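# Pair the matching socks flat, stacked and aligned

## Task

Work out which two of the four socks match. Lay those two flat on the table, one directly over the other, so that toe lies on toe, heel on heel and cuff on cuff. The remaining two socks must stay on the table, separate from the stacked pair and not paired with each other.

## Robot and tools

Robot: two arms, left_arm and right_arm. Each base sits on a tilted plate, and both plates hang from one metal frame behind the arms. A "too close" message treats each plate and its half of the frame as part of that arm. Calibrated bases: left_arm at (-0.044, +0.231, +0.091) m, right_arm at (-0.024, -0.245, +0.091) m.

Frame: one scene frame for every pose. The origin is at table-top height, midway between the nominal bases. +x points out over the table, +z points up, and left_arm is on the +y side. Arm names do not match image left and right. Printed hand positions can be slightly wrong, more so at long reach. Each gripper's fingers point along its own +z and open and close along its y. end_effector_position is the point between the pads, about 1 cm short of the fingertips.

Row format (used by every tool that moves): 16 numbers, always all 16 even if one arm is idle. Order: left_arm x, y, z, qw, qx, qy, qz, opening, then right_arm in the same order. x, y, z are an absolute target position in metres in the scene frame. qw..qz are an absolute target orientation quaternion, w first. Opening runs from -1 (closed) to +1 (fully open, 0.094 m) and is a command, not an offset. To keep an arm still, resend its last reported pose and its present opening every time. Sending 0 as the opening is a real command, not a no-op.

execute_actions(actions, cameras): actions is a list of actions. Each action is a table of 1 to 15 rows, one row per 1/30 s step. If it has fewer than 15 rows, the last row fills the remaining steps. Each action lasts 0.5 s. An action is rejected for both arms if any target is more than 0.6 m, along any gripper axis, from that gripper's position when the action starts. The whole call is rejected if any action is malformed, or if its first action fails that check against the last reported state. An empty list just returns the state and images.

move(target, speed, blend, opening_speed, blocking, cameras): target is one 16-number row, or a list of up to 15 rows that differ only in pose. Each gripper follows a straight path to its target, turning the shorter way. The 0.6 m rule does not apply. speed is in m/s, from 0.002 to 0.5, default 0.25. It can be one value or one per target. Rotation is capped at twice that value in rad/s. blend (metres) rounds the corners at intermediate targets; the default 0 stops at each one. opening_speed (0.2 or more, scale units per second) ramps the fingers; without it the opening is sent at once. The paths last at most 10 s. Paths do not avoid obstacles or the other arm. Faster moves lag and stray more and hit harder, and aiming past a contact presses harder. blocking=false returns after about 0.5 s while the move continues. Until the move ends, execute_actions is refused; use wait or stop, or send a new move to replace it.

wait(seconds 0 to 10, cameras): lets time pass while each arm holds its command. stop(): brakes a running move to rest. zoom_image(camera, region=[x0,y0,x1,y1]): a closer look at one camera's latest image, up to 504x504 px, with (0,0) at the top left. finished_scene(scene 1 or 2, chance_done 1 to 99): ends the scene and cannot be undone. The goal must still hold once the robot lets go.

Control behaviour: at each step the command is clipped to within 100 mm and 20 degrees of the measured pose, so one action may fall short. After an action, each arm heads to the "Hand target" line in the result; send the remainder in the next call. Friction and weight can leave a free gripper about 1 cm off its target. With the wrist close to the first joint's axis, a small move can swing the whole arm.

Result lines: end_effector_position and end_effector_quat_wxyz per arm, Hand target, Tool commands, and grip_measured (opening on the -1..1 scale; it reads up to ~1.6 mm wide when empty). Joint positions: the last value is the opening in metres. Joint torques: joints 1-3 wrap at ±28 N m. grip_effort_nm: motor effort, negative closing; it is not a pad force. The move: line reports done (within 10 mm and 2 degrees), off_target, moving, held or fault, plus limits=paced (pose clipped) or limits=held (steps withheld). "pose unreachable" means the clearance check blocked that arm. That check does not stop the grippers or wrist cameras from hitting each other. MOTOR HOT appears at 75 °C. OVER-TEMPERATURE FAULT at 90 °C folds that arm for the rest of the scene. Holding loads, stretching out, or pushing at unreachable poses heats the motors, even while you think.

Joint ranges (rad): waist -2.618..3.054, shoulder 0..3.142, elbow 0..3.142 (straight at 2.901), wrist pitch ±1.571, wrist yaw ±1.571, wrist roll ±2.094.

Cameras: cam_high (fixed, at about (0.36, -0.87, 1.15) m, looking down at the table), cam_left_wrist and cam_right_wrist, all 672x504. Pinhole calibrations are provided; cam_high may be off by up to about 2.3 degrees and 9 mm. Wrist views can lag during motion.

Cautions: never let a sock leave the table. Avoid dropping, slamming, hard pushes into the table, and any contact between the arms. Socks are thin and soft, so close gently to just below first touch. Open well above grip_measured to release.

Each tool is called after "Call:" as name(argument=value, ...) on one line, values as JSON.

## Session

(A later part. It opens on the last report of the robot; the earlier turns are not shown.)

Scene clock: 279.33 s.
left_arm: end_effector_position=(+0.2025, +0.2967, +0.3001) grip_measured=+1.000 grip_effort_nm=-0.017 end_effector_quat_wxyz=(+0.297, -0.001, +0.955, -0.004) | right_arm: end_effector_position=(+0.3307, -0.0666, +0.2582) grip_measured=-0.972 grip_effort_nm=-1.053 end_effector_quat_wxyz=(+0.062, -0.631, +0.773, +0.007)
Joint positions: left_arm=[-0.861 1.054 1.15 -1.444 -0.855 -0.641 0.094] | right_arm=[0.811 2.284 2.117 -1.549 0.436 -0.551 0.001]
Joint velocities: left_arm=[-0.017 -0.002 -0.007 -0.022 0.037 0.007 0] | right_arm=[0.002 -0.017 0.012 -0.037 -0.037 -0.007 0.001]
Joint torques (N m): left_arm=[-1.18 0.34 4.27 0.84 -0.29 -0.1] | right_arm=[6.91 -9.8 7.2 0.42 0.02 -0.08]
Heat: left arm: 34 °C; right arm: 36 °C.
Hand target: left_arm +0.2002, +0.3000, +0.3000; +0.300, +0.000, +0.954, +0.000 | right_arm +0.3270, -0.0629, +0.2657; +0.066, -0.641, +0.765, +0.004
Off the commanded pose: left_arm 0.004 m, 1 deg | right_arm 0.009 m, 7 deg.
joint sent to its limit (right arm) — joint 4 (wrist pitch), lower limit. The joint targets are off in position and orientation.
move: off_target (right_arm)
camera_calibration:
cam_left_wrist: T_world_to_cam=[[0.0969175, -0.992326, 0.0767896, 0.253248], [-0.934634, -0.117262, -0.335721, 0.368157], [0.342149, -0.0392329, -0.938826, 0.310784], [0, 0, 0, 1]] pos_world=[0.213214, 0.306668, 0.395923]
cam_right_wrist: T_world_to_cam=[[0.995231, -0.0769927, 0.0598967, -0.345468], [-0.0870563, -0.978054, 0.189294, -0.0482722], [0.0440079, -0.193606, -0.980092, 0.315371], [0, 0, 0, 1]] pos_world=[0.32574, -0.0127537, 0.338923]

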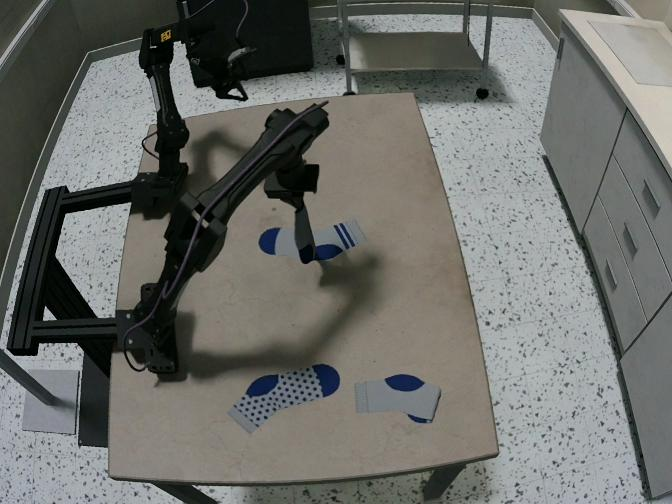

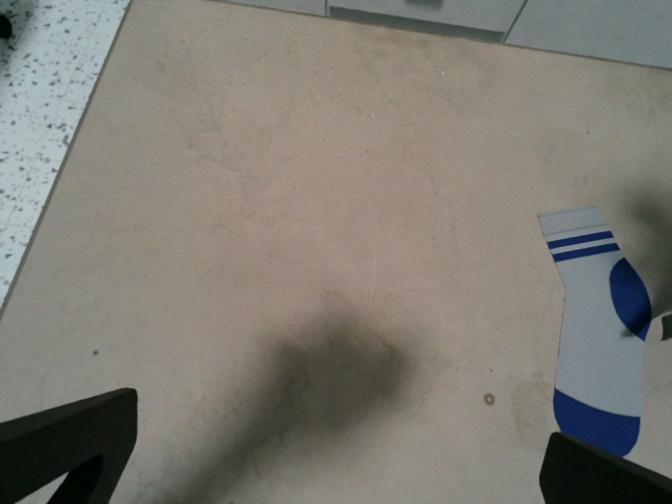

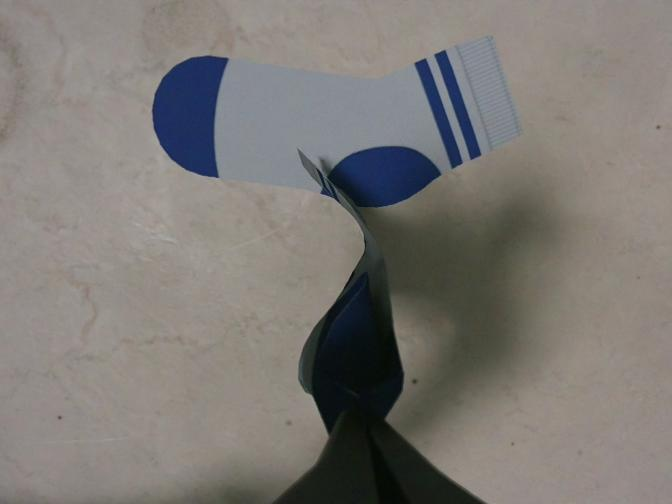

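Call:
move(target=[[0.2, 0.3, 0.3, 0.3, 0.0, 0.954, 0.0, 1, 0.42, -0.12, 0.26, 0, -0.643, 0.766, 0.0, -1],[0.2, 0.3, 0.3, 0.3, 0.0, 0.954, 0.0, 1, 0.36, -0.12, 0.19, 0, -0.643, 0.766, 0.0, -1],[0.2, 0.3, 0.3, 0.3, 0.0, 0.954, 0.0, 1, 0.26, -0.11, 0.10, 0, -0.643, 0.766, 0.0, -1],[0.2, 0.3, 0.3, 0.3, 0.0, 0.954, 0.0, 1, 0.19, -0.11, 0.022, 0, -0.643, 0.766, 0.0, -1]], speed=0.12, blend=0.015)

Call:
move(target=[[0.2, 0.3, 0.3, 0.3, 0.0, 0.954, 0.0, 1, 0.19, -0.11, 0.022, 0, -0.643, 0.766, 0.0, -0.4]], speed=0.05, opening_speed=0.6, cameras=["cam_right_wrist"])

Call:
move(target=[[0.2, 0.3, 0.3, 0.3, 0.0, 0.954, 0.0, 1, 0.19, -0.11, 0.1, 0, -0.643, 0.766, 0.0, -0.4],[0.2, 0.3, 0.3, 0.3, 0.0, 0.954, 0.0, 1, 0.25, -0.09, 0.26, 0.1, 0, 0.995, 0, -0.4]], speed=[0.1,0.25])

Scene clock: 291.10 s.
left_arm: end_effector_position=(+0.2025, +0.2967, +0.3001) grip_measured=+1.000 grip_effort_nm=-0.022 end_effector_quat_wxyz=(+0.297, -0.001, +0.955, -0.004) | right_arm: end_effector_position=(+0.2008, -0.1115, +0.0248) grip_measured=-0.972 grip_effort_nm=-1.048 end_effector_quat_wxyz=(+0.003, -0.639, +0.769, -0.005)
Joint positions: left_arm=[-0.861 1.054 1.15 -1.444 -0.855 -0.641 0.094] | right_arm=[0.695 2.115 0.871 -0.548 0.468 -0.638 0.001]
Joint velocities: left_arm=[0.007 0.002 0.002 0.051 -0.037 -0.037 0] | right_arm=[-0.007 0.022 -0.012 0.007 0.022 -0.007 -0.001]
Joint torques (N m): left_arm=[-1.16 0.21 4.33 0.86 -0.32 -0.09] | right_arm=[5.12 -6.11 3.19 0.57 -0.1 0.1]
Heat: left arm: 34 °C; right arm: 36 °C.
Hand target: left_arm +0.2002, +0.3000, +0.3000; +0.300, +0.000, +0.954, +0.000 | right_arm +0.1930, -0.1081, +0.0206; -0.001, -0.644, +0.765, -0.002
Off the commanded pose: left_arm 0.004 m, 1 deg | right_arm 0.011 m, 1 deg.
move: off_target (right_arm)
camera_calibration:
cam_left_wrist: T_world_to_cam=[[0.0969175, -0.992326, 0.0767896, 0.253248], [-0.934634, -0.117262, -0.335721, 0.368157], [0.342149, -0.0392329, -0.938826, 0.310784], [0, 0, 0, 1]] pos_world=[0.213214, 0.306668, 0.395923]
cam_right_wrist: T_world_to_cam=[[0.998282, -0.0576429, -0.0105133, -0.202384], [-0.0522739, -0.957212, 0.284628, -0.0663288], [-0.0264702, -0.28359, -0.95858, 0.0872416], [0, 0, 0, 1]] pos_world=[0.200879, -0.0504159, 0.100379]

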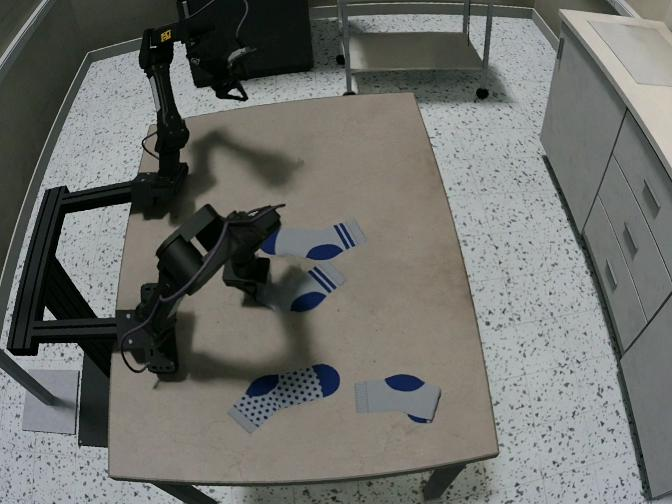

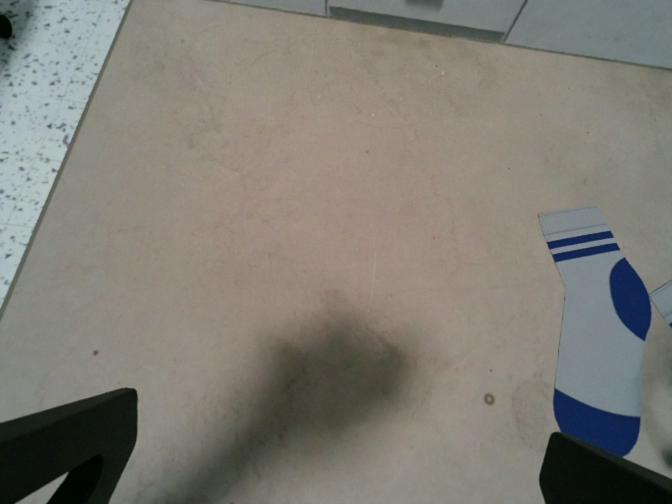

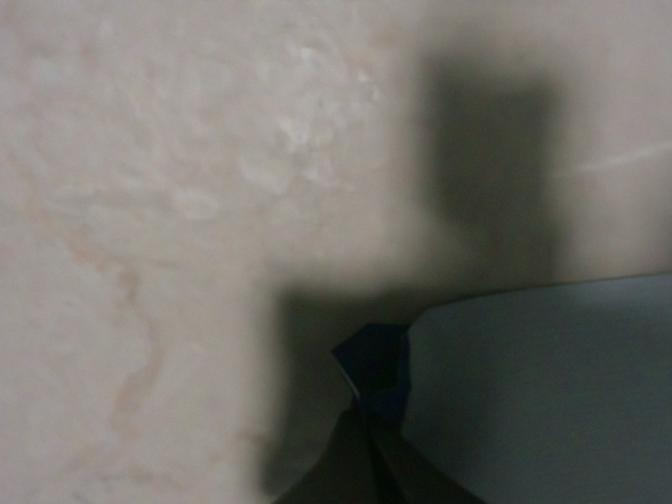

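Scene clock: 292.33 s.
left_arm: end_effector_position=(+0.2025, +0.2967, +0.3001) grip_measured=+1.000 grip_effort_nm=-0.012 end_effector_quat_wxyz=(+0.297, -0.001, +0.955, -0.004) | right_arm: end_effector_position=(+0.1962, -0.1130, +0.0231) grip_measured=-0.402 grip_effort_nm=0.095 end_effector_quat_wxyz=(-0.001, -0.640, +0.768, -0.003)
Joint positions: left_arm=[-0.861 1.054 1.15 -1.444 -0.855 -0.641 0.094] | right_arm=[0.697 2.115 0.858 -0.546 0.465 -0.634 0.028]
Joint velocities: left_arm=[-0.007 0.002 -0.012 0.037 -0.022 0.066 0] | right_arm=[0.022 -0.007 -0.007 -0.007 -0.066 -0.051 0]
Joint torques (N m): left_arm=[-1.25 0.32 4.04 0.91 -0.28 -0.07] | right_arm=[5.11 -7.2 3.02 0.54 -0.11 0.1]
Heat: left arm: 34 °C; right arm: 36 °C.
Hand target: left_arm +0.2002, +0.3000, +0.3000; +0.300, +0.000, +0.954, +0.000 | right_arm +0.1902, -0.1099, +0.0219; +0.000, -0.643, +0.766, +0.000
Off the commanded pose: left_arm 0.004 m, 1 deg | right_arm 0.007 m, 1 deg.
move: done
camera_calibration:
cam_right_wrist: T_world_to_cam=[[0.998326, -0.0549552, -0.0180212, -0.197425], [-0.0474302, -0.95627, 0.288615, -0.0684969], [-0.033094, -0.287277, -0.957276, 0.0858569], [0, 0, 0, 1]] pos_world=[0.196687, -0.0516864, 0.0984001]
Images, in order (width x height): cam_right_wrist 672x504.

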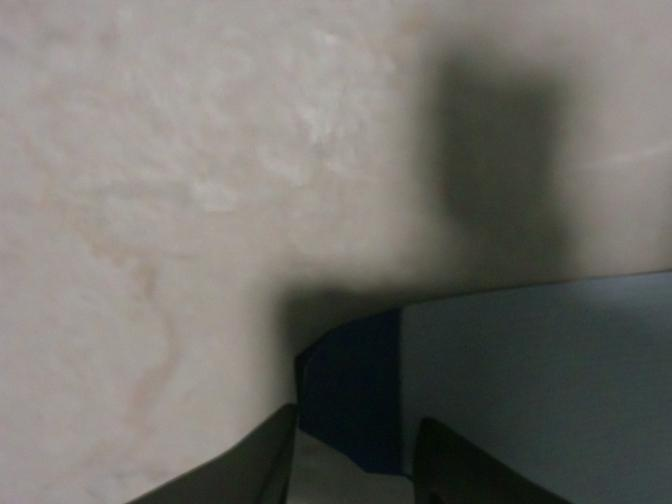

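Scene clock: 296.83 s.
left_arm: end_effector_position=(+0.2025, +0.2967, +0.3001) grip_measured=+1.000 grip_effort_nm=-0.017 end_effector_quat_wxyz=(+0.297, -0.001, +0.955, -0.004) | right_arm: end_effector_position=(+0.2466, -0.0943, +0.2567) grip_measured=-0.402 grip_effort_nm=0.090 end_effector_quat_wxyz=(+0.093, +0.004, +0.996, +0.009)
Joint positions: left_arm=[-0.861 1.054 1.15 -1.444 -0.855 -0.641 0.094] | right_arm=[0.982 1.973 1.596 -1.421 0.526 1.007 0.028]
Joint velocities: left_arm=[0.002 -0.007 -0.002 -0.037 0.066 -0.066 0] | right_arm=[0.007 0.002 -0.027 -0.022 -0.022 0.007 0.002]
Joint torques (N m): left_arm=[-1.25 0.4 4.34 0.86 -0.3 -0.1] | right_arm=[5.04 -5.67 7.95 0.41 0.22 0.07]
Heat: left arm: 34 °C; right arm: 36 °C.
Hand target: left_arm +0.2002, +0.3000, +0.3000; +0.300, +0.000, +0.954, +0.000 | right_arm +0.2470, -0.0910, +0.2620; +0.100, +0.000, +0.995, +0.005
Off the commanded pose: left_arm 0.004 m, 1 deg | right_arm 0.006 m, 1 deg.
move: done
camera_calibration:
cam_left_wrist: T_world_to_cam=[[0.0969175, -0.992326, 0.0767896, 0.253248], [-0.934634, -0.117262, -0.335721, 0.368157], [0.342149, -0.0392329, -0.938826, 0.310784], [0, 0, 0, 1]] pos_world=[0.213214, 0.306668, 0.395923]
cam_right_wrist: T_world_to_cam=[[0.121718, -0.992442, -0.0156239, -0.115328], [-0.987452, -0.122671, 0.0994543, 0.24342], [-0.100619, 0.00332254, -0.994919, 0.370268], [0, 0, 0, 1]] pos_world=[0.291659, -0.0858262, 0.342376]

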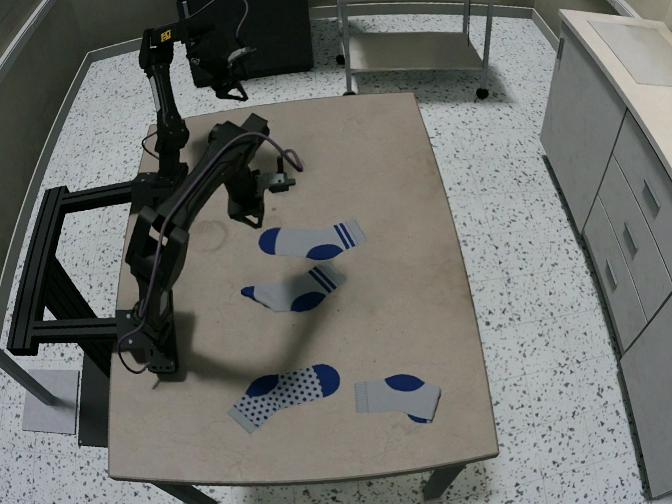

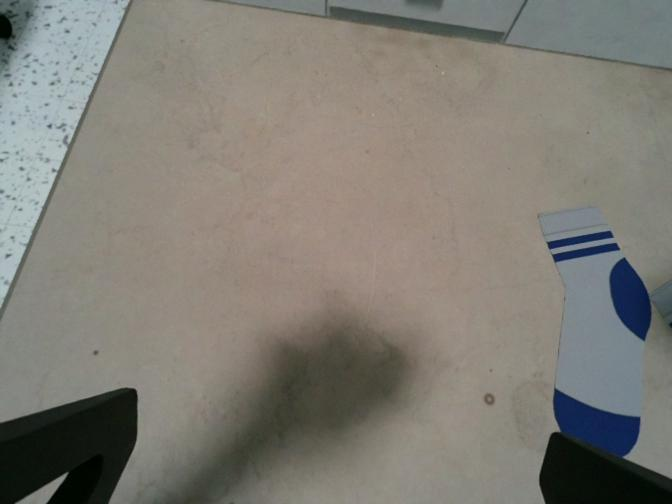

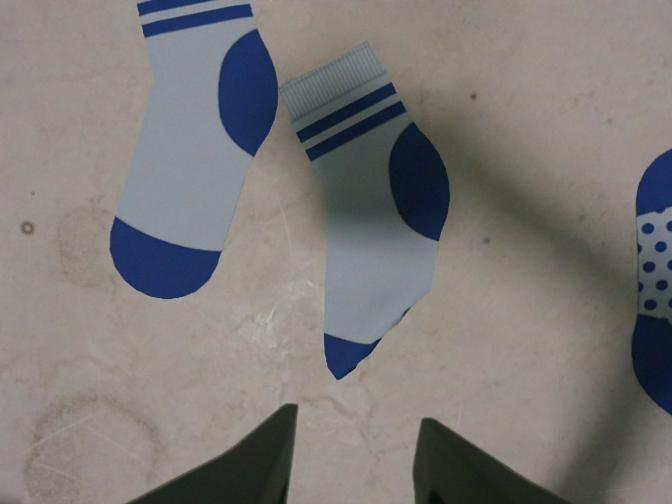

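Call:
move(target=[[0.2, 0.3, 0.3, 0.3, 0.0, 0.954, 0.0, 1, 0.2, -0.45, 0.26, 0.2, 0, 0.98, 0, 0.1],[0.32, -0.02, 0.27, 0.148, 0.0, 0.989, 0.0, 0.1, 0.2, -0.45, 0.26, 0.2, 0, 0.98, 0, 0.1]])

every target must give the same left_gripper/opening; nothing of the call was run
Scene clock: 306.37 s.
left_arm: end_effector_position=(+0.2025, +0.2967, +0.3001) grip_measured=+1.000 grip_effort_nm=-0.017 end_effector_quat_wxyz=(+0.297, -0.001, +0.955, -0.004) | right_arm: end_effector_position=(+0.2465, -0.0945, +0.2567) grip_measured=-0.402 grip_effort_nm=0.090 end_effector_quat_wxyz=(+0.092, +0.004, +0.996, +0.009)
Joint positions: left_arm=[-0.861 1.054 1.15 -1.444 -0.855 -0.641 0.094] | right_arm=[0.982 1.973 1.596 -1.422 0.526 1.007 0.028]
Joint velocities: left_arm=[-0.017 -0.007 -0.012 0.007 0.007 0.007 0] | right_arm=[0.002 -0.007 0.007 -0.022 0.095 -0.066 -0.001]
Joint torques (N m): left_arm=[-1.29 0.32 4.26 0.82 -0.29 -0.08] | right_arm=[5.04 -5.67 7.97 0.4 0.22 0.1]
Heat: left arm: 34 °C; right arm: 35 °C.
Hand target: left_arm +0.2002, +0.3000, +0.3000; +0.300, +0.000, +0.954, +0.000 | right_arm +0.2470, -0.0910, +0.2620; +0.100, +0.000, +0.995, +0.005
Tool commands: left_gripper/opening=+1.0 right_gripper/opening=-0.4
Off the commanded pose: left_arm 0.004 m, 1 deg | right_arm 0.007 m, 1 deg.

Call:
move(target=[[0.2, 0.3, 0.3, 0.3, 0.0, 0.954, 0.0, 0.1, 0.2, -0.45, 0.26, 0.2, 0, 0.98, 0, 0.1],[0.32, -0.02, 0.27, 0.148, 0.0, 0.989, 0.0, 0.1, 0.2, -0.45, 0.26, 0.2, 0, 0.98, 0, 0.1]])

Scene clock: 312.00 s.
left_arm: end_effector_position=(+0.3223, -0.0123, +0.2599) grip_measured=+0.102 grip_effort_nm=-0.129 end_effector_quat_wxyz=(+0.145, -0.009, +0.989, +0.001) | right_arm: end_effector_position=(+0.1917, -0.4507, +0.2485) grip_measured=+0.098 grip_effort_nm=0.085 end_effector_quat_wxyz=(+0.170, -0.006, +0.985, -0.006)
Joint positions: left_arm=[-0.922 2.49 2.326 -1.554 -0.64 -0.952 0.052] | right_arm=[-0.215 0.892 1.208 -1.281 0.341 -0.42 0.052]
Joint velocities: left_arm=[-0.007 0.002 -0.002 -0.051 -0.007 0.022 0] | right_arm=[-0.017 0.012 0.007 0.037 -0.051 -0.007 -0.001]
Joint torques (N m): left_arm=[-6.04 -7.91 7.46 0.43 -0.13 -0.12] | right_arm=[0.08 -3.19 8.02 1.16 -0.19 -0.08]
Heat: left arm: 34 °C; right arm: 35 °C.
Hand target: left_arm +0.3160, -0.0187, +0.2672; +0.151, -0.001, +0.989, -0.002 | right_arm +0.1965, -0.4564, +0.2598; +0.193, +0.000, +0.981, -0.011
Off the commanded pose: left_arm 0.013 m, 1 deg | right_arm 0.014 m, 4 deg.
joint sent to its limit (left arm) — joint 4 (wrist pitch), lower limit. The joint targets are off in position, not in orientation.
move: off_target (left_arm, right_arm)
camera_calibration:
cam_left_wrist: T_world_to_cam=[[0.131571, -0.990604, 0.0373319, -0.0627547], [-0.990597, -0.132808, -0.0328696, 0.369506], [0.0375188, -0.0326562, -0.998762, 0.333742], [0, 0, 0, 1]] pos_world=[0.361766, -0.00219282, 0.347817]
cam_right_wrist: T_world_to_cam=[[0.1363, -0.989962, 0.037386, -0.477343], [-0.989067, -0.138127, -0.0516534, 0.17716], [0.0562989, -0.0299369, -0.997965, 0.313457], [0, 0, 0, 1]] pos_world=[0.222637, -0.438696, 0.339816]

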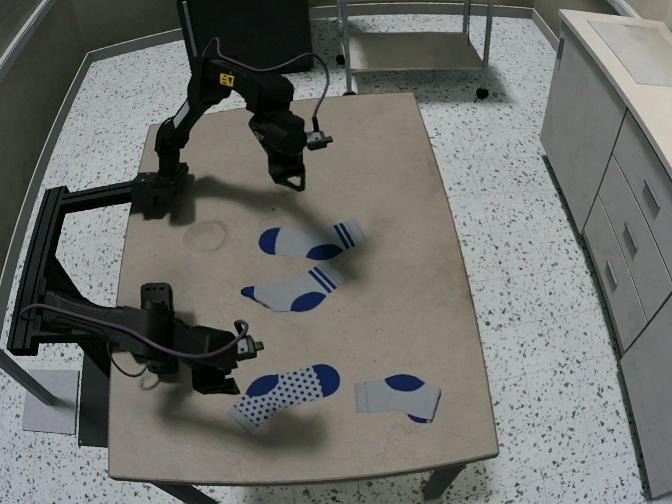

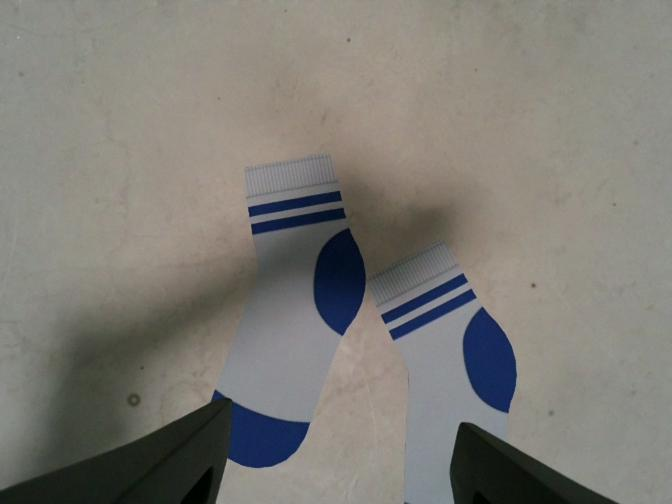

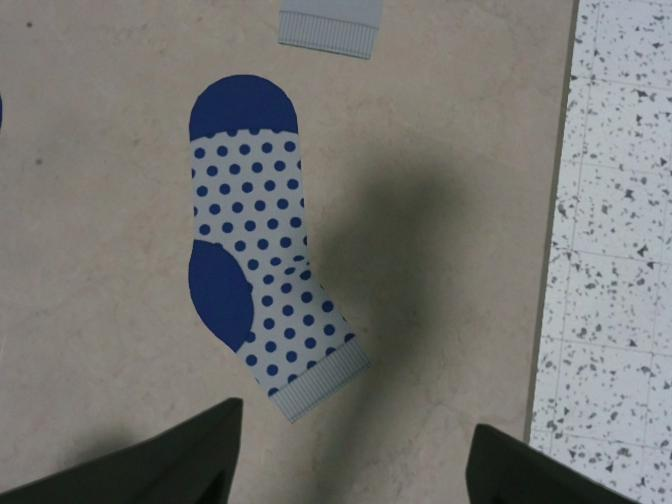

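Call:
move(target=[[0.371, -0.075, 0.09, 0, 0.462, 0.887, 0.0, 0.1, 0.2, -0.45, 0.26, 0.2, 0, 0.98, 0, 0.1]], cameras=["cam_left_wrist"])

Scene clock: 322.53 s.
left_arm: end_effector_position=(+0.3706, -0.0718, +0.0897) grip_measured=+0.102 grip_effort_nm=-0.120 end_effector_quat_wxyz=(+0.037, +0.457, +0.889, -0.010) | right_arm: end_effector_position=(+0.1942, -0.4478, +0.2496) grip_measured=+0.098 grip_effort_nm=0.085 end_effector_quat_wxyz=(+0.176, -0.008, +0.984, +0.000)
Joint positions: left_arm=[-0.711 3.054 2.828 -1.495 -0.458 0.184 0.052] | right_arm=[-0.209 0.892 1.208 -1.276 0.327 -0.417 0.052]
Joint velocities: left_arm=[0.007 0.007 -0.007 0.007 0.037 -0.007 0] | right_arm=[0.007 0.002 -0.022 0.037 -0.037 -0.007 0.001]
Joint torques (N m): left_arm=[-5.56 -10.25 7.83 0.21 0.06 0.09] | right_arm=[1.14 -3.29 7.46 1.19 -0.2 0.1]
Heat: left arm: 36 °C; right arm: 35 °C.
Hand target: left_arm +0.3685, -0.0742, +0.0896; +0.036, +0.462, +0.886, -0.012 | right_arm +0.1995, -0.4501, +0.2601; +0.200, +0.000, +0.980, +0.001
Off the commanded pose: left_arm 0.003 m, 4 deg | right_arm 0.012 m, 3 deg.
elbow stopped short (left arm): the move would have taken joint 3 (elbow) straighter than the controller allows.
move: off_target (left_arm, right_arm)
camera_calibration:
cam_left_wrist: T_world_to_cam=[[-0.737615, -0.675205, -0.00474844, 0.226826], [-0.665093, 0.725319, 0.177661, 0.326021], [-0.116514, 0.134204, -0.98408, 0.227733], [0, 0, 0, 1]] pos_world=[0.410678, -0.113878, 0.167264]
Images, in order (width x height): cam_left_wrist 672x504.

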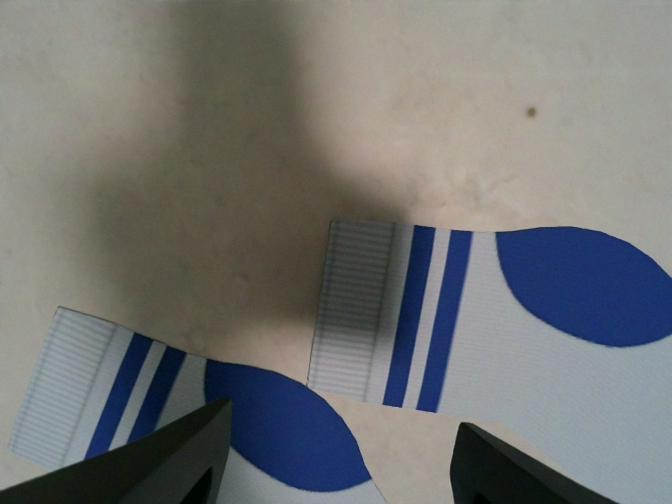

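Call:
move(target=[[0.3, 0.1, 0.2, 0.2, 0.0, 0.98, 0.0, 0.1, 0.2, -0.45, 0.26, 0.2, 0, 0.98, 0, 0.1],[0.18, 0.32, 0.26, 0.25, 0.0, 0.968, 0.0, 0.1, 0.2, -0.45, 0.26, 0.2, 0, 0.98, 0, 0.1]], cameras=[], blend=0.04)

Call:
move(target=[[0.18, 0.32, 0.26, 0.25, 0.0, 0.968, 0.0, 0.1, 0.38, -0.072, 0.09, 0, -0.889, 0.457, 0, 0.1]])

Scene clock: 335.17 s.
left_arm: end_effector_position=(+0.1849, +0.3146, +0.2575) grip_measured=+0.102 grip_effort_nm=-0.125 end_effector_quat_wxyz=(+0.246, +0.001, +0.969, -0.005) | right_arm: end_effector_position=(+0.1944, -0.4477, +0.2497) grip_measured=+0.098 grip_effort_nm=0.090 end_effector_quat_wxyz=(+0.177, -0.007, +0.984, +0.001)
Joint positions: left_arm=[-0.682 0.935 1.014 -1.372 -0.751 -0.476 0.052] | right_arm=[-0.209 0.892 1.208 -1.276 0.327 -0.417 0.052]
Joint velocities: left_arm=[-0.007 -0.027 -0.007 -0.037 -0.022 0.007 0] | right_arm=[0.002 -0.002 0.002 0.037 0.037 0.007 0]
Joint torques (N m): left_arm=[-0.8 1.13 7.15 0.75 -0.16 0.05] | right_arm=[1.14 -3.32 7.45 1.17 -0.19 0.1]
Heat: left arm: 38 °C; right arm: 35 °C.
Hand target: left_arm +0.1861, +0.3187, +0.2626; +0.251, +0.002, +0.968, -0.002 | right_arm +0.1995, -0.4500, +0.2601; +0.200, +0.000, +0.980, +0.001
Off the commanded pose: left_arm 0.008 m, 1 deg | right_arm 0.012 m, 3 deg.
move: off_target (right_arm)
No camera images: "cameras" was empty.

Scene clock: 340.47 s.
left_arm: end_effector_position=(+0.1812, +0.3167, +0.2569) grip_measured=+0.102 grip_effort_nm=-0.125 end_effector_quat_wxyz=(+0.243, +0.001, +0.970, -0.002) | right_arm: end_effector_position=(+0.3882, -0.0752, +0.0897) grip_measured=+0.098 grip_effort_nm=0.085 end_effector_quat_wxyz=(-0.014, +0.882, -0.471, +0.005)
Joint positions: left_arm=[-0.689 0.93 1.014 -1.396 -0.755 -0.495 0.052] | right_arm=[0.555 2.478 1.903 -1.12 0.481 -1.578 0.052]
Joint velocities: left_arm=[0.002 -0.012 -0.002 0.037 -0.007 0.066 0.001] | right_arm=[-0.012 0.007 0.002 0.007 0.007 0.037 -0.001]
Joint torques (N m): left_arm=[-1.32 0.25 5.46 0.81 -0.27 -0.09] | right_arm=[7.9 -10.26 7.42 0.17 0.01 -0.07]
Heat: left arm: 37 °C; right arm: 35 °C.
Hand target: left_arm +0.1802, +0.3201, +0.2600; +0.250, +0.000, +0.968, +0.000 | right_arm +0.3841, -0.0668, +0.0895; -0.008, +0.890, -0.456, +0.005
Off the commanded pose: left_arm 0.005 m, 1 deg | right_arm 0.009 m, 3 deg.
move: off_target (right_arm)
camera_calibration:
cam_left_wrist: T_world_to_cam=[[0.101868, -0.992853, 0.0621753, 0.281519], [-0.966629, -0.113558, -0.229635, 0.313435], [0.235054, -0.036708, -0.971289, 0.305167], [0, 0, 0, 1]] pos_world=[0.202567, 0.326302, 0.350878]
cam_right_wrist: T_world_to_cam=[[0.754589, 0.656132, 0.00929594, -0.240205], [0.627597, -0.725765, 0.281757, -0.286563], [0.191617, -0.206777, -0.959441, 0.0858307], [0, 0, 0, 1]] pos_world=[0.344656, -0.0326233, 0.165324]

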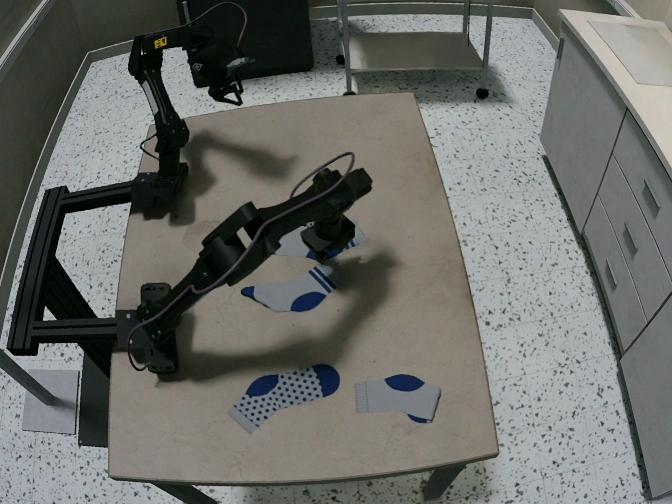

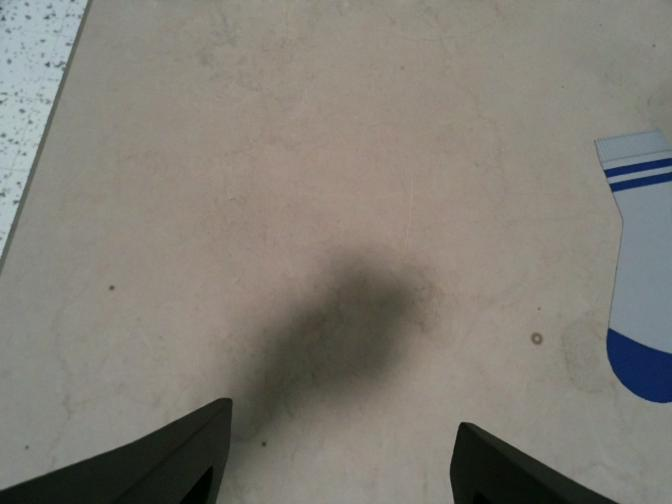

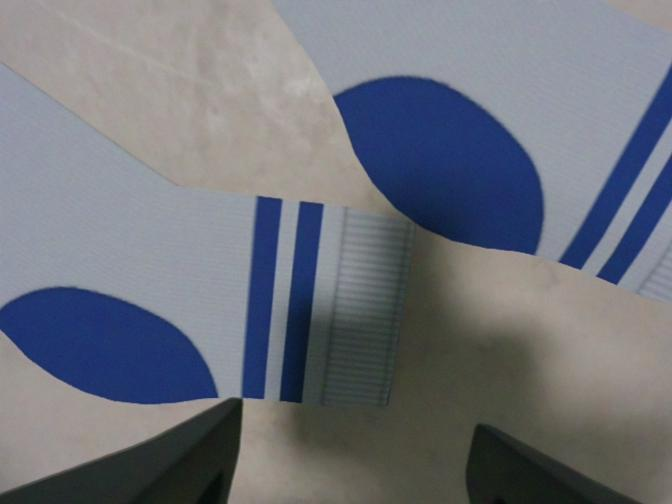

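Call:
move(target=[[0.18, 0.32, 0.26, 0.25, 0.0, 0.968, 0.0, 0.1, 0.402, -0.071, 0.025, 0, -0.889, 0.457, 0, 0.1]], speed=0.12, cameras=["cam_right_wrist"])

Scene clock: 345.10 s.
left_arm: end_effector_position=(+0.1811, +0.3168, +0.2568) grip_measured=+0.102 grip_effort_nm=-0.129 end_effector_quat_wxyz=(+0.243, +0.001, +0.970, -0.002) | right_arm: end_effector_position=(+0.3979, -0.0776, +0.0284) grip_measured=+0.098 grip_effort_nm=0.085 end_effector_quat_wxyz=(+0.005, +0.888, -0.460, -0.004)
Joint positions: left_arm=[-0.689 0.93 1.014 -1.397 -0.755 -0.495 0.052] | right_arm=[0.48 2.602 1.917 -1.018 0.496 -1.666 0.052]
Joint velocities: left_arm=[-0.012 -0.007 -0.007 -0.037 -0.066 -0.037 0.001] | right_arm=[-0.007 0.007 0.012 0.007 0.037 -0.037 0.001]
Joint torques (N m): left_arm=[-1.32 0.36 5.59 0.8 -0.25 -0.05] | right_arm=[6.87 -11.15 6.98 0.49 0.01 -0.1]
Heat: left arm: 36 °C; right arm: 35 °C.
Hand target: left_arm +0.1801, +0.3200, +0.2599; +0.250, +0.000, +0.968, +0.000 | right_arm +0.4022, -0.0713, +0.0250; +0.001, +0.889, -0.457, +0.001
Off the commanded pose: left_arm 0.005 m, 1 deg | right_arm 0.009 m, 1 deg.
move: done
camera_calibration:
cam_right_wrist: T_world_to_cam=[[0.736826, 0.67526, -0.0333251, -0.235574], [0.655651, -0.701665, 0.278906, -0.28629], [0.164951, -0.227355, -0.95974, 0.0337052], [0, 0, 0, 1]] pos_world=[0.355724, -0.0341427, 0.104346]
Images, in order (width x height): cam_right_wrist 672x504.

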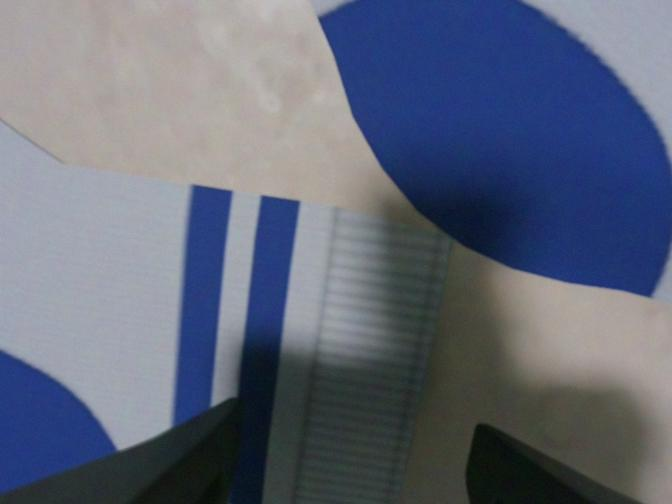

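Call:
move(target=[[0.18, 0.32, 0.26, 0.25, 0.0, 0.968, 0.0, 0.1, 0.413, -0.064, 0.02, 0, -0.889, 0.457, 0, 0.1],[0.18, 0.32, 0.26, 0.25, 0.0, 0.968, 0.0, 0.1, 0.413, -0.064, 0.002, 0, -0.889, 0.457, 0, 0.1]], speed=0.05, cameras=["cam_right_wrist"])

Scene clock: 348.83 s.
left_arm: end_effector_position=(+0.1811, +0.3168, +0.2568) grip_measured=+0.102 grip_effort_nm=-0.125 end_effector_quat_wxyz=(+0.243, +0.001, +0.970, -0.002) | right_arm: end_effector_position=(+0.4129, -0.0669, +0.0199) grip_measured=+0.098 grip_effort_nm=0.085 end_effector_quat_wxyz=(-0.005, +0.889, -0.458, +0.003)
Joint positions: left_arm=[-0.689 0.93 1.014 -1.397 -0.755 -0.495 0.052] | right_arm=[0.475 2.669 2.008 -1.014 0.496 -1.688 0.052]
Joint velocities: left_arm=[0.012 0.007 -0.002 -0.007 0.007 -0.007 -0.001] | right_arm=[0.002 -0.012 0.017 0.007 -0.037 -0.007 -0.001]
Joint torques (N m): left_arm=[-1.42 0.14 5.49 0.83 -0.29 -0.11] | right_arm=[5.64 -10.25 5.68 0.73 0.02 -0.1]
Heat: left arm: 36 °C; right arm: 35 °C.
Hand target: left_arm +0.1802, +0.3200, +0.2600; +0.250, +0.000, +0.968, +0.000 | right_arm +0.4123, -0.0644, +0.0024; +0.000, +0.889, -0.457, +0.000
Off the commanded pose: left_arm 0.005 m, 1 deg | right_arm 0.018 m, 1 deg.
move: off_target (right_arm)
camera_calibration:
cam_right_wrist: T_world_to_cam=[[0.73456, 0.67846, -0.0106532, -0.253525], [0.652855, -0.702383, 0.283617, -0.285229], [0.18494, -0.215288, -0.958879, 0.0180673], [0, 0, 0, 1]] pos_world=[0.369101, -0.0244434, 0.0955191]
Images, in order (width x height): cam_right_wrist 672x504.

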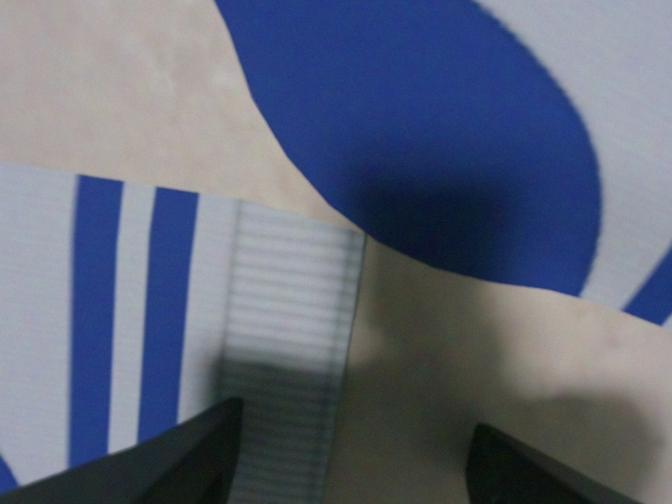

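Call:
move(target=[[0.18, 0.32, 0.26, 0.25, 0.0, 0.968, 0.0, 0.1, 0.407, -0.068, 0.025, 0, -0.889, 0.457, 0, 0.1],[0.18, 0.32, 0.26, 0.25, 0.0, 0.968, 0.0, 0.1, 0.407, -0.068, 0.002, 0, -0.889, 0.457, 0, 0.1]], speed=0.05, cameras=["cam_right_wrist"])

Call:
move(target=[[0.18, 0.32, 0.26, 0.25, 0.0, 0.968, 0.0, 0.1, 0.407, -0.068, 0.002, 0, -0.889, 0.457, 0, -1]], speed=0.03, opening_speed=0.6, cameras=["cam_right_wrist"])

Scene clock: 354.30 s.
left_arm: end_effector_position=(+0.1811, +0.3168, +0.2568) grip_measured=+0.102 grip_effort_nm=-0.125 end_effector_quat_wxyz=(+0.243, +0.001, +0.970, -0.002) | right_arm: end_effector_position=(+0.4123, -0.0668, +0.0189) grip_measured=+0.098 grip_effort_nm=0.085 end_effector_quat_wxyz=(-0.006, +0.889, -0.458, +0.004)
Joint positions: left_arm=[-0.689 0.93 1.014 -1.397 -0.755 -0.495 0.052] | right_arm=[0.475 2.664 1.994 -1 0.497 -1.689 0.052]
Joint velocities: left_arm=[0.012 -0.012 -0.002 0.007 -0.037 0.051 -0.001] | right_arm=[-0.007 0.002 0.022 -0.051 0.007 0.022 0]
Joint torques (N m): left_arm=[-1.44 0.43 5.6 0.81 -0.25 -0.1] | right_arm=[5.65 -12.27 2.74 0.89 0.02 -0.06]
Heat: left arm: 35 °C; right arm: 35 °C.
Hand target: left_arm +0.1802, +0.3200, +0.2600; +0.250, +0.000, +0.968, +0.000 | right_arm +0.4068, -0.0682, +0.0024; +0.001, +0.889, -0.457, +0.000
Off the commanded pose: left_arm 0.005 m, 1 deg | right_arm 0.018 m, 1 deg.
move: off_target (right_arm)
camera_calibration:
cam_right_wrist: T_world_to_cam=[[0.734929, 0.678103, -0.00744042, -0.253346], [0.65138, -0.702829, 0.285894, -0.284004], [0.188636, -0.214958, -0.958232, 0.0156593], [0, 0, 0, 1]] pos_world=[0.368232, -0.0244452, 0.0943153]
Images, in order (width x height): cam_right_wrist 672x504.

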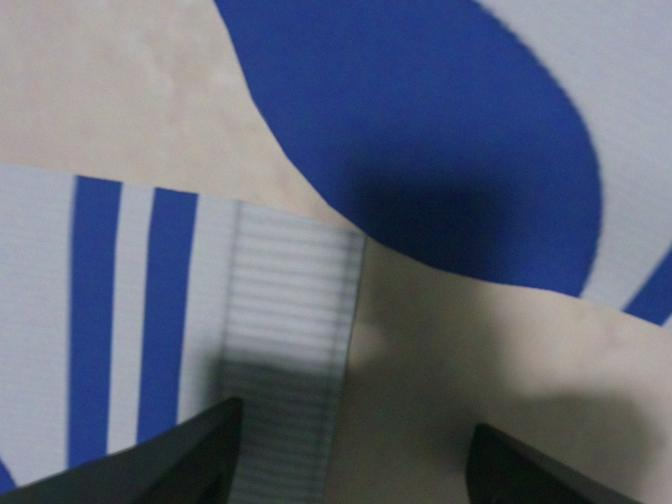

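Scene clock: 356.33 s.
left_arm: end_effector_position=(+0.1811, +0.3168, +0.2568) grip_measured=+0.102 grip_effort_nm=-0.125 end_effector_quat_wxyz=(+0.243, +0.001, +0.970, -0.002) | right_arm: end_effector_position=(+0.4095, -0.0697, +0.0194) grip_measured=-0.983 grip_effort_nm=-0.911 end_effector_quat_wxyz=(+0.001, +0.891, -0.455, +0.003)
Joint positions: left_arm=[-0.689 0.93 1.014 -1.397 -0.755 -0.495 0.052] | right_arm=[0.475 2.659 1.988 -1.013 0.502 -1.691 0.001]
Joint velocities: left_arm=[-0.017 -0.007 -0.007 0.022 0.007 0.007 0] | right_arm=[0.007 0.012 0.002 -0.022 -0.081 -0.051 0.002]
Joint torques (N m): left_arm=[-1.35 0.35 5.49 0.81 -0.24 -0.09] | right_arm=[5.64 -11.95 3.03 1.02 -0.03 -0.09]
Heat: left arm: 35 °C; right arm: 36 °C.
Hand target: left_arm +0.1802, +0.3200, +0.2600; +0.250, +0.000, +0.968, +0.000 | right_arm +0.4066, -0.0683, +0.0024; +0.001, +0.889, -0.457, +0.000
Off the commanded pose: left_arm 0.005 m, 1 deg | right_arm 0.018 m, 0 deg.
move: off_target (right_arm)
camera_calibration:
cam_right_wrist: T_world_to_cam=[[0.729215, 0.683974, -0.0206109, -0.24627], [0.659592, -0.694564, 0.287262, -0.287115], [0.182164, -0.22307, -0.95763, 0.0181804], [0, 0, 0, 1]] pos_world=[0.365651, -0.0269215, 0.0948114]
Images, in order (width x height): cam_right_wrist 672x504.

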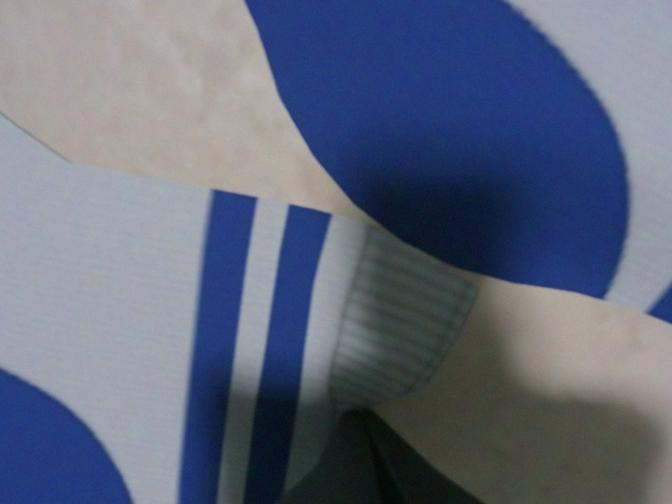

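Call:
move(target=[[0.18, 0.32, 0.26, 0.25, 0.0, 0.968, 0.0, 0.1, 0.35, -0.11, 0.14, 0, -0.889, 0.457, 0, -1],[0.18, 0.32, 0.26, 0.25, 0.0, 0.968, 0.0, 0.1, 0.25, -0.13, 0.275, 0, -0.85, 0.53, 0, -1],[0.18, 0.32, 0.26, 0.25, 0.0, 0.968, 0.0, 0.1, 0.15, -0.14, 0.275, 0, -0.8, 0.6, 0, -1]], speed=0.15, blend=0.02)

Scene clock: 363.27 s.
left_arm: end_effector_position=(+0.1811, +0.3168, +0.2568) grip_measured=+0.102 grip_effort_nm=-0.125 end_effector_quat_wxyz=(+0.243, +0.001, +0.970, -0.002) | right_arm: end_effector_position=(+0.1554, -0.1325, +0.2761) grip_measured=-0.984 grip_effort_nm=-0.901 end_effector_quat_wxyz=(-0.043, +0.799, -0.600, -0.007)
Joint positions: left_arm=[-0.689 0.93 1.014 -1.397 -0.755 -0.495 0.052] | right_arm=[1.114 1.731 1.41 -1.554 0.335 -0.699 0.001]
Joint velocities: left_arm=[-0.007 -0.007 0.007 -0.007 -0.051 -0.037 0] | right_arm=[0.012 -0.042 0.012 0.037 0.022 0.007 -0.001]
Joint torques (N m): left_arm=[-1.43 0.36 5.55 0.8 -0.24 -0.11] | right_arm=[3.15 -5.29 4.31 0.43 -0.12 0.07]
Heat: left arm: 35 °C; right arm: 36 °C.
Hand target: left_arm +0.1802, +0.3200, +0.2600; +0.250, +0.000, +0.968, +0.000 | right_arm +0.1485, -0.1378, +0.2746; -0.035, +0.800, -0.599, -0.010
Off the commanded pose: left_arm 0.005 m, 1 deg | right_arm 0.009 m, 5 deg.
joint sent to its limit (right arm) — joint 4 (wrist pitch), lower limit. The joint targets are off in orientation, not in position.
move: off_target (right_arm)
camera_calibration:
cam_left_wrist: T_world_to_cam=[[0.101708, -0.992919, 0.0613738, 0.281919], [-0.96672, -0.113206, -0.229428, 0.313204], [0.234751, -0.0359966, -0.971389, 0.305001], [0, 0, 0, 1]] pos_world=[0.202508, 0.326358, 0.35083]
cam_right_wrist: T_world_to_cam=[[0.91709, 0.395897, 0.0470175, -0.0987601], [0.375915, -0.897971, 0.228769, -0.203589], [0.132789, -0.192127, -0.972345, 0.312077], [0, 0, 0, 1]] pos_world=[0.125663, -0.0837594, 0.354665]

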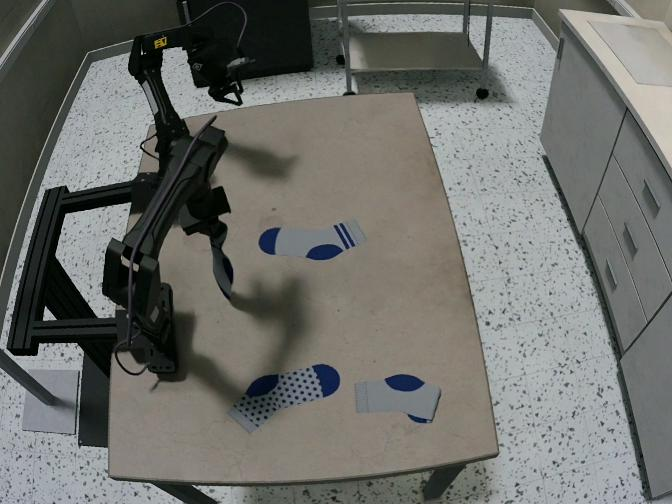

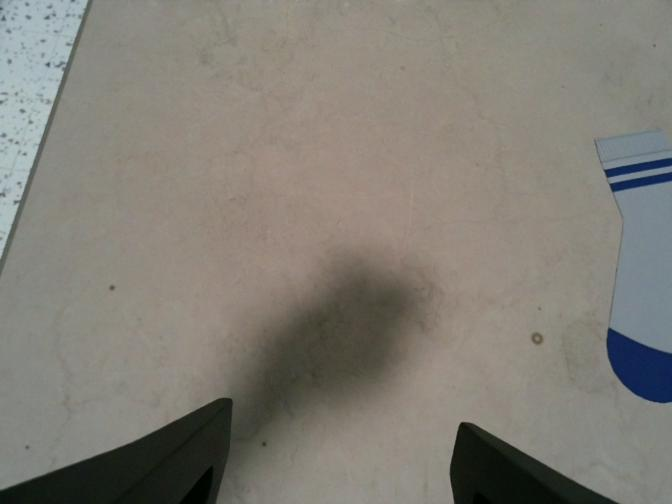

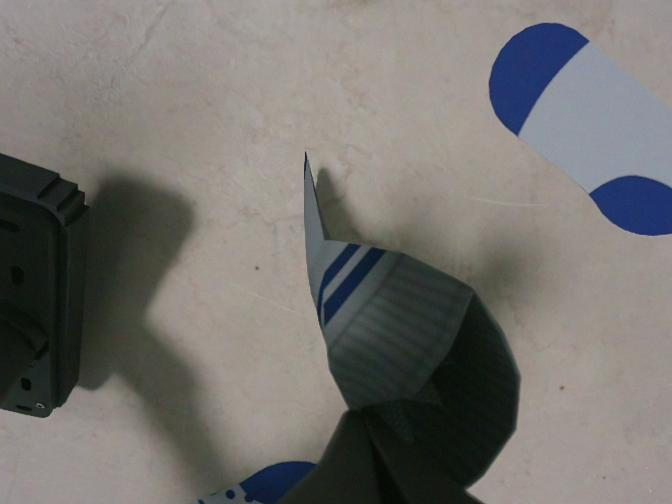

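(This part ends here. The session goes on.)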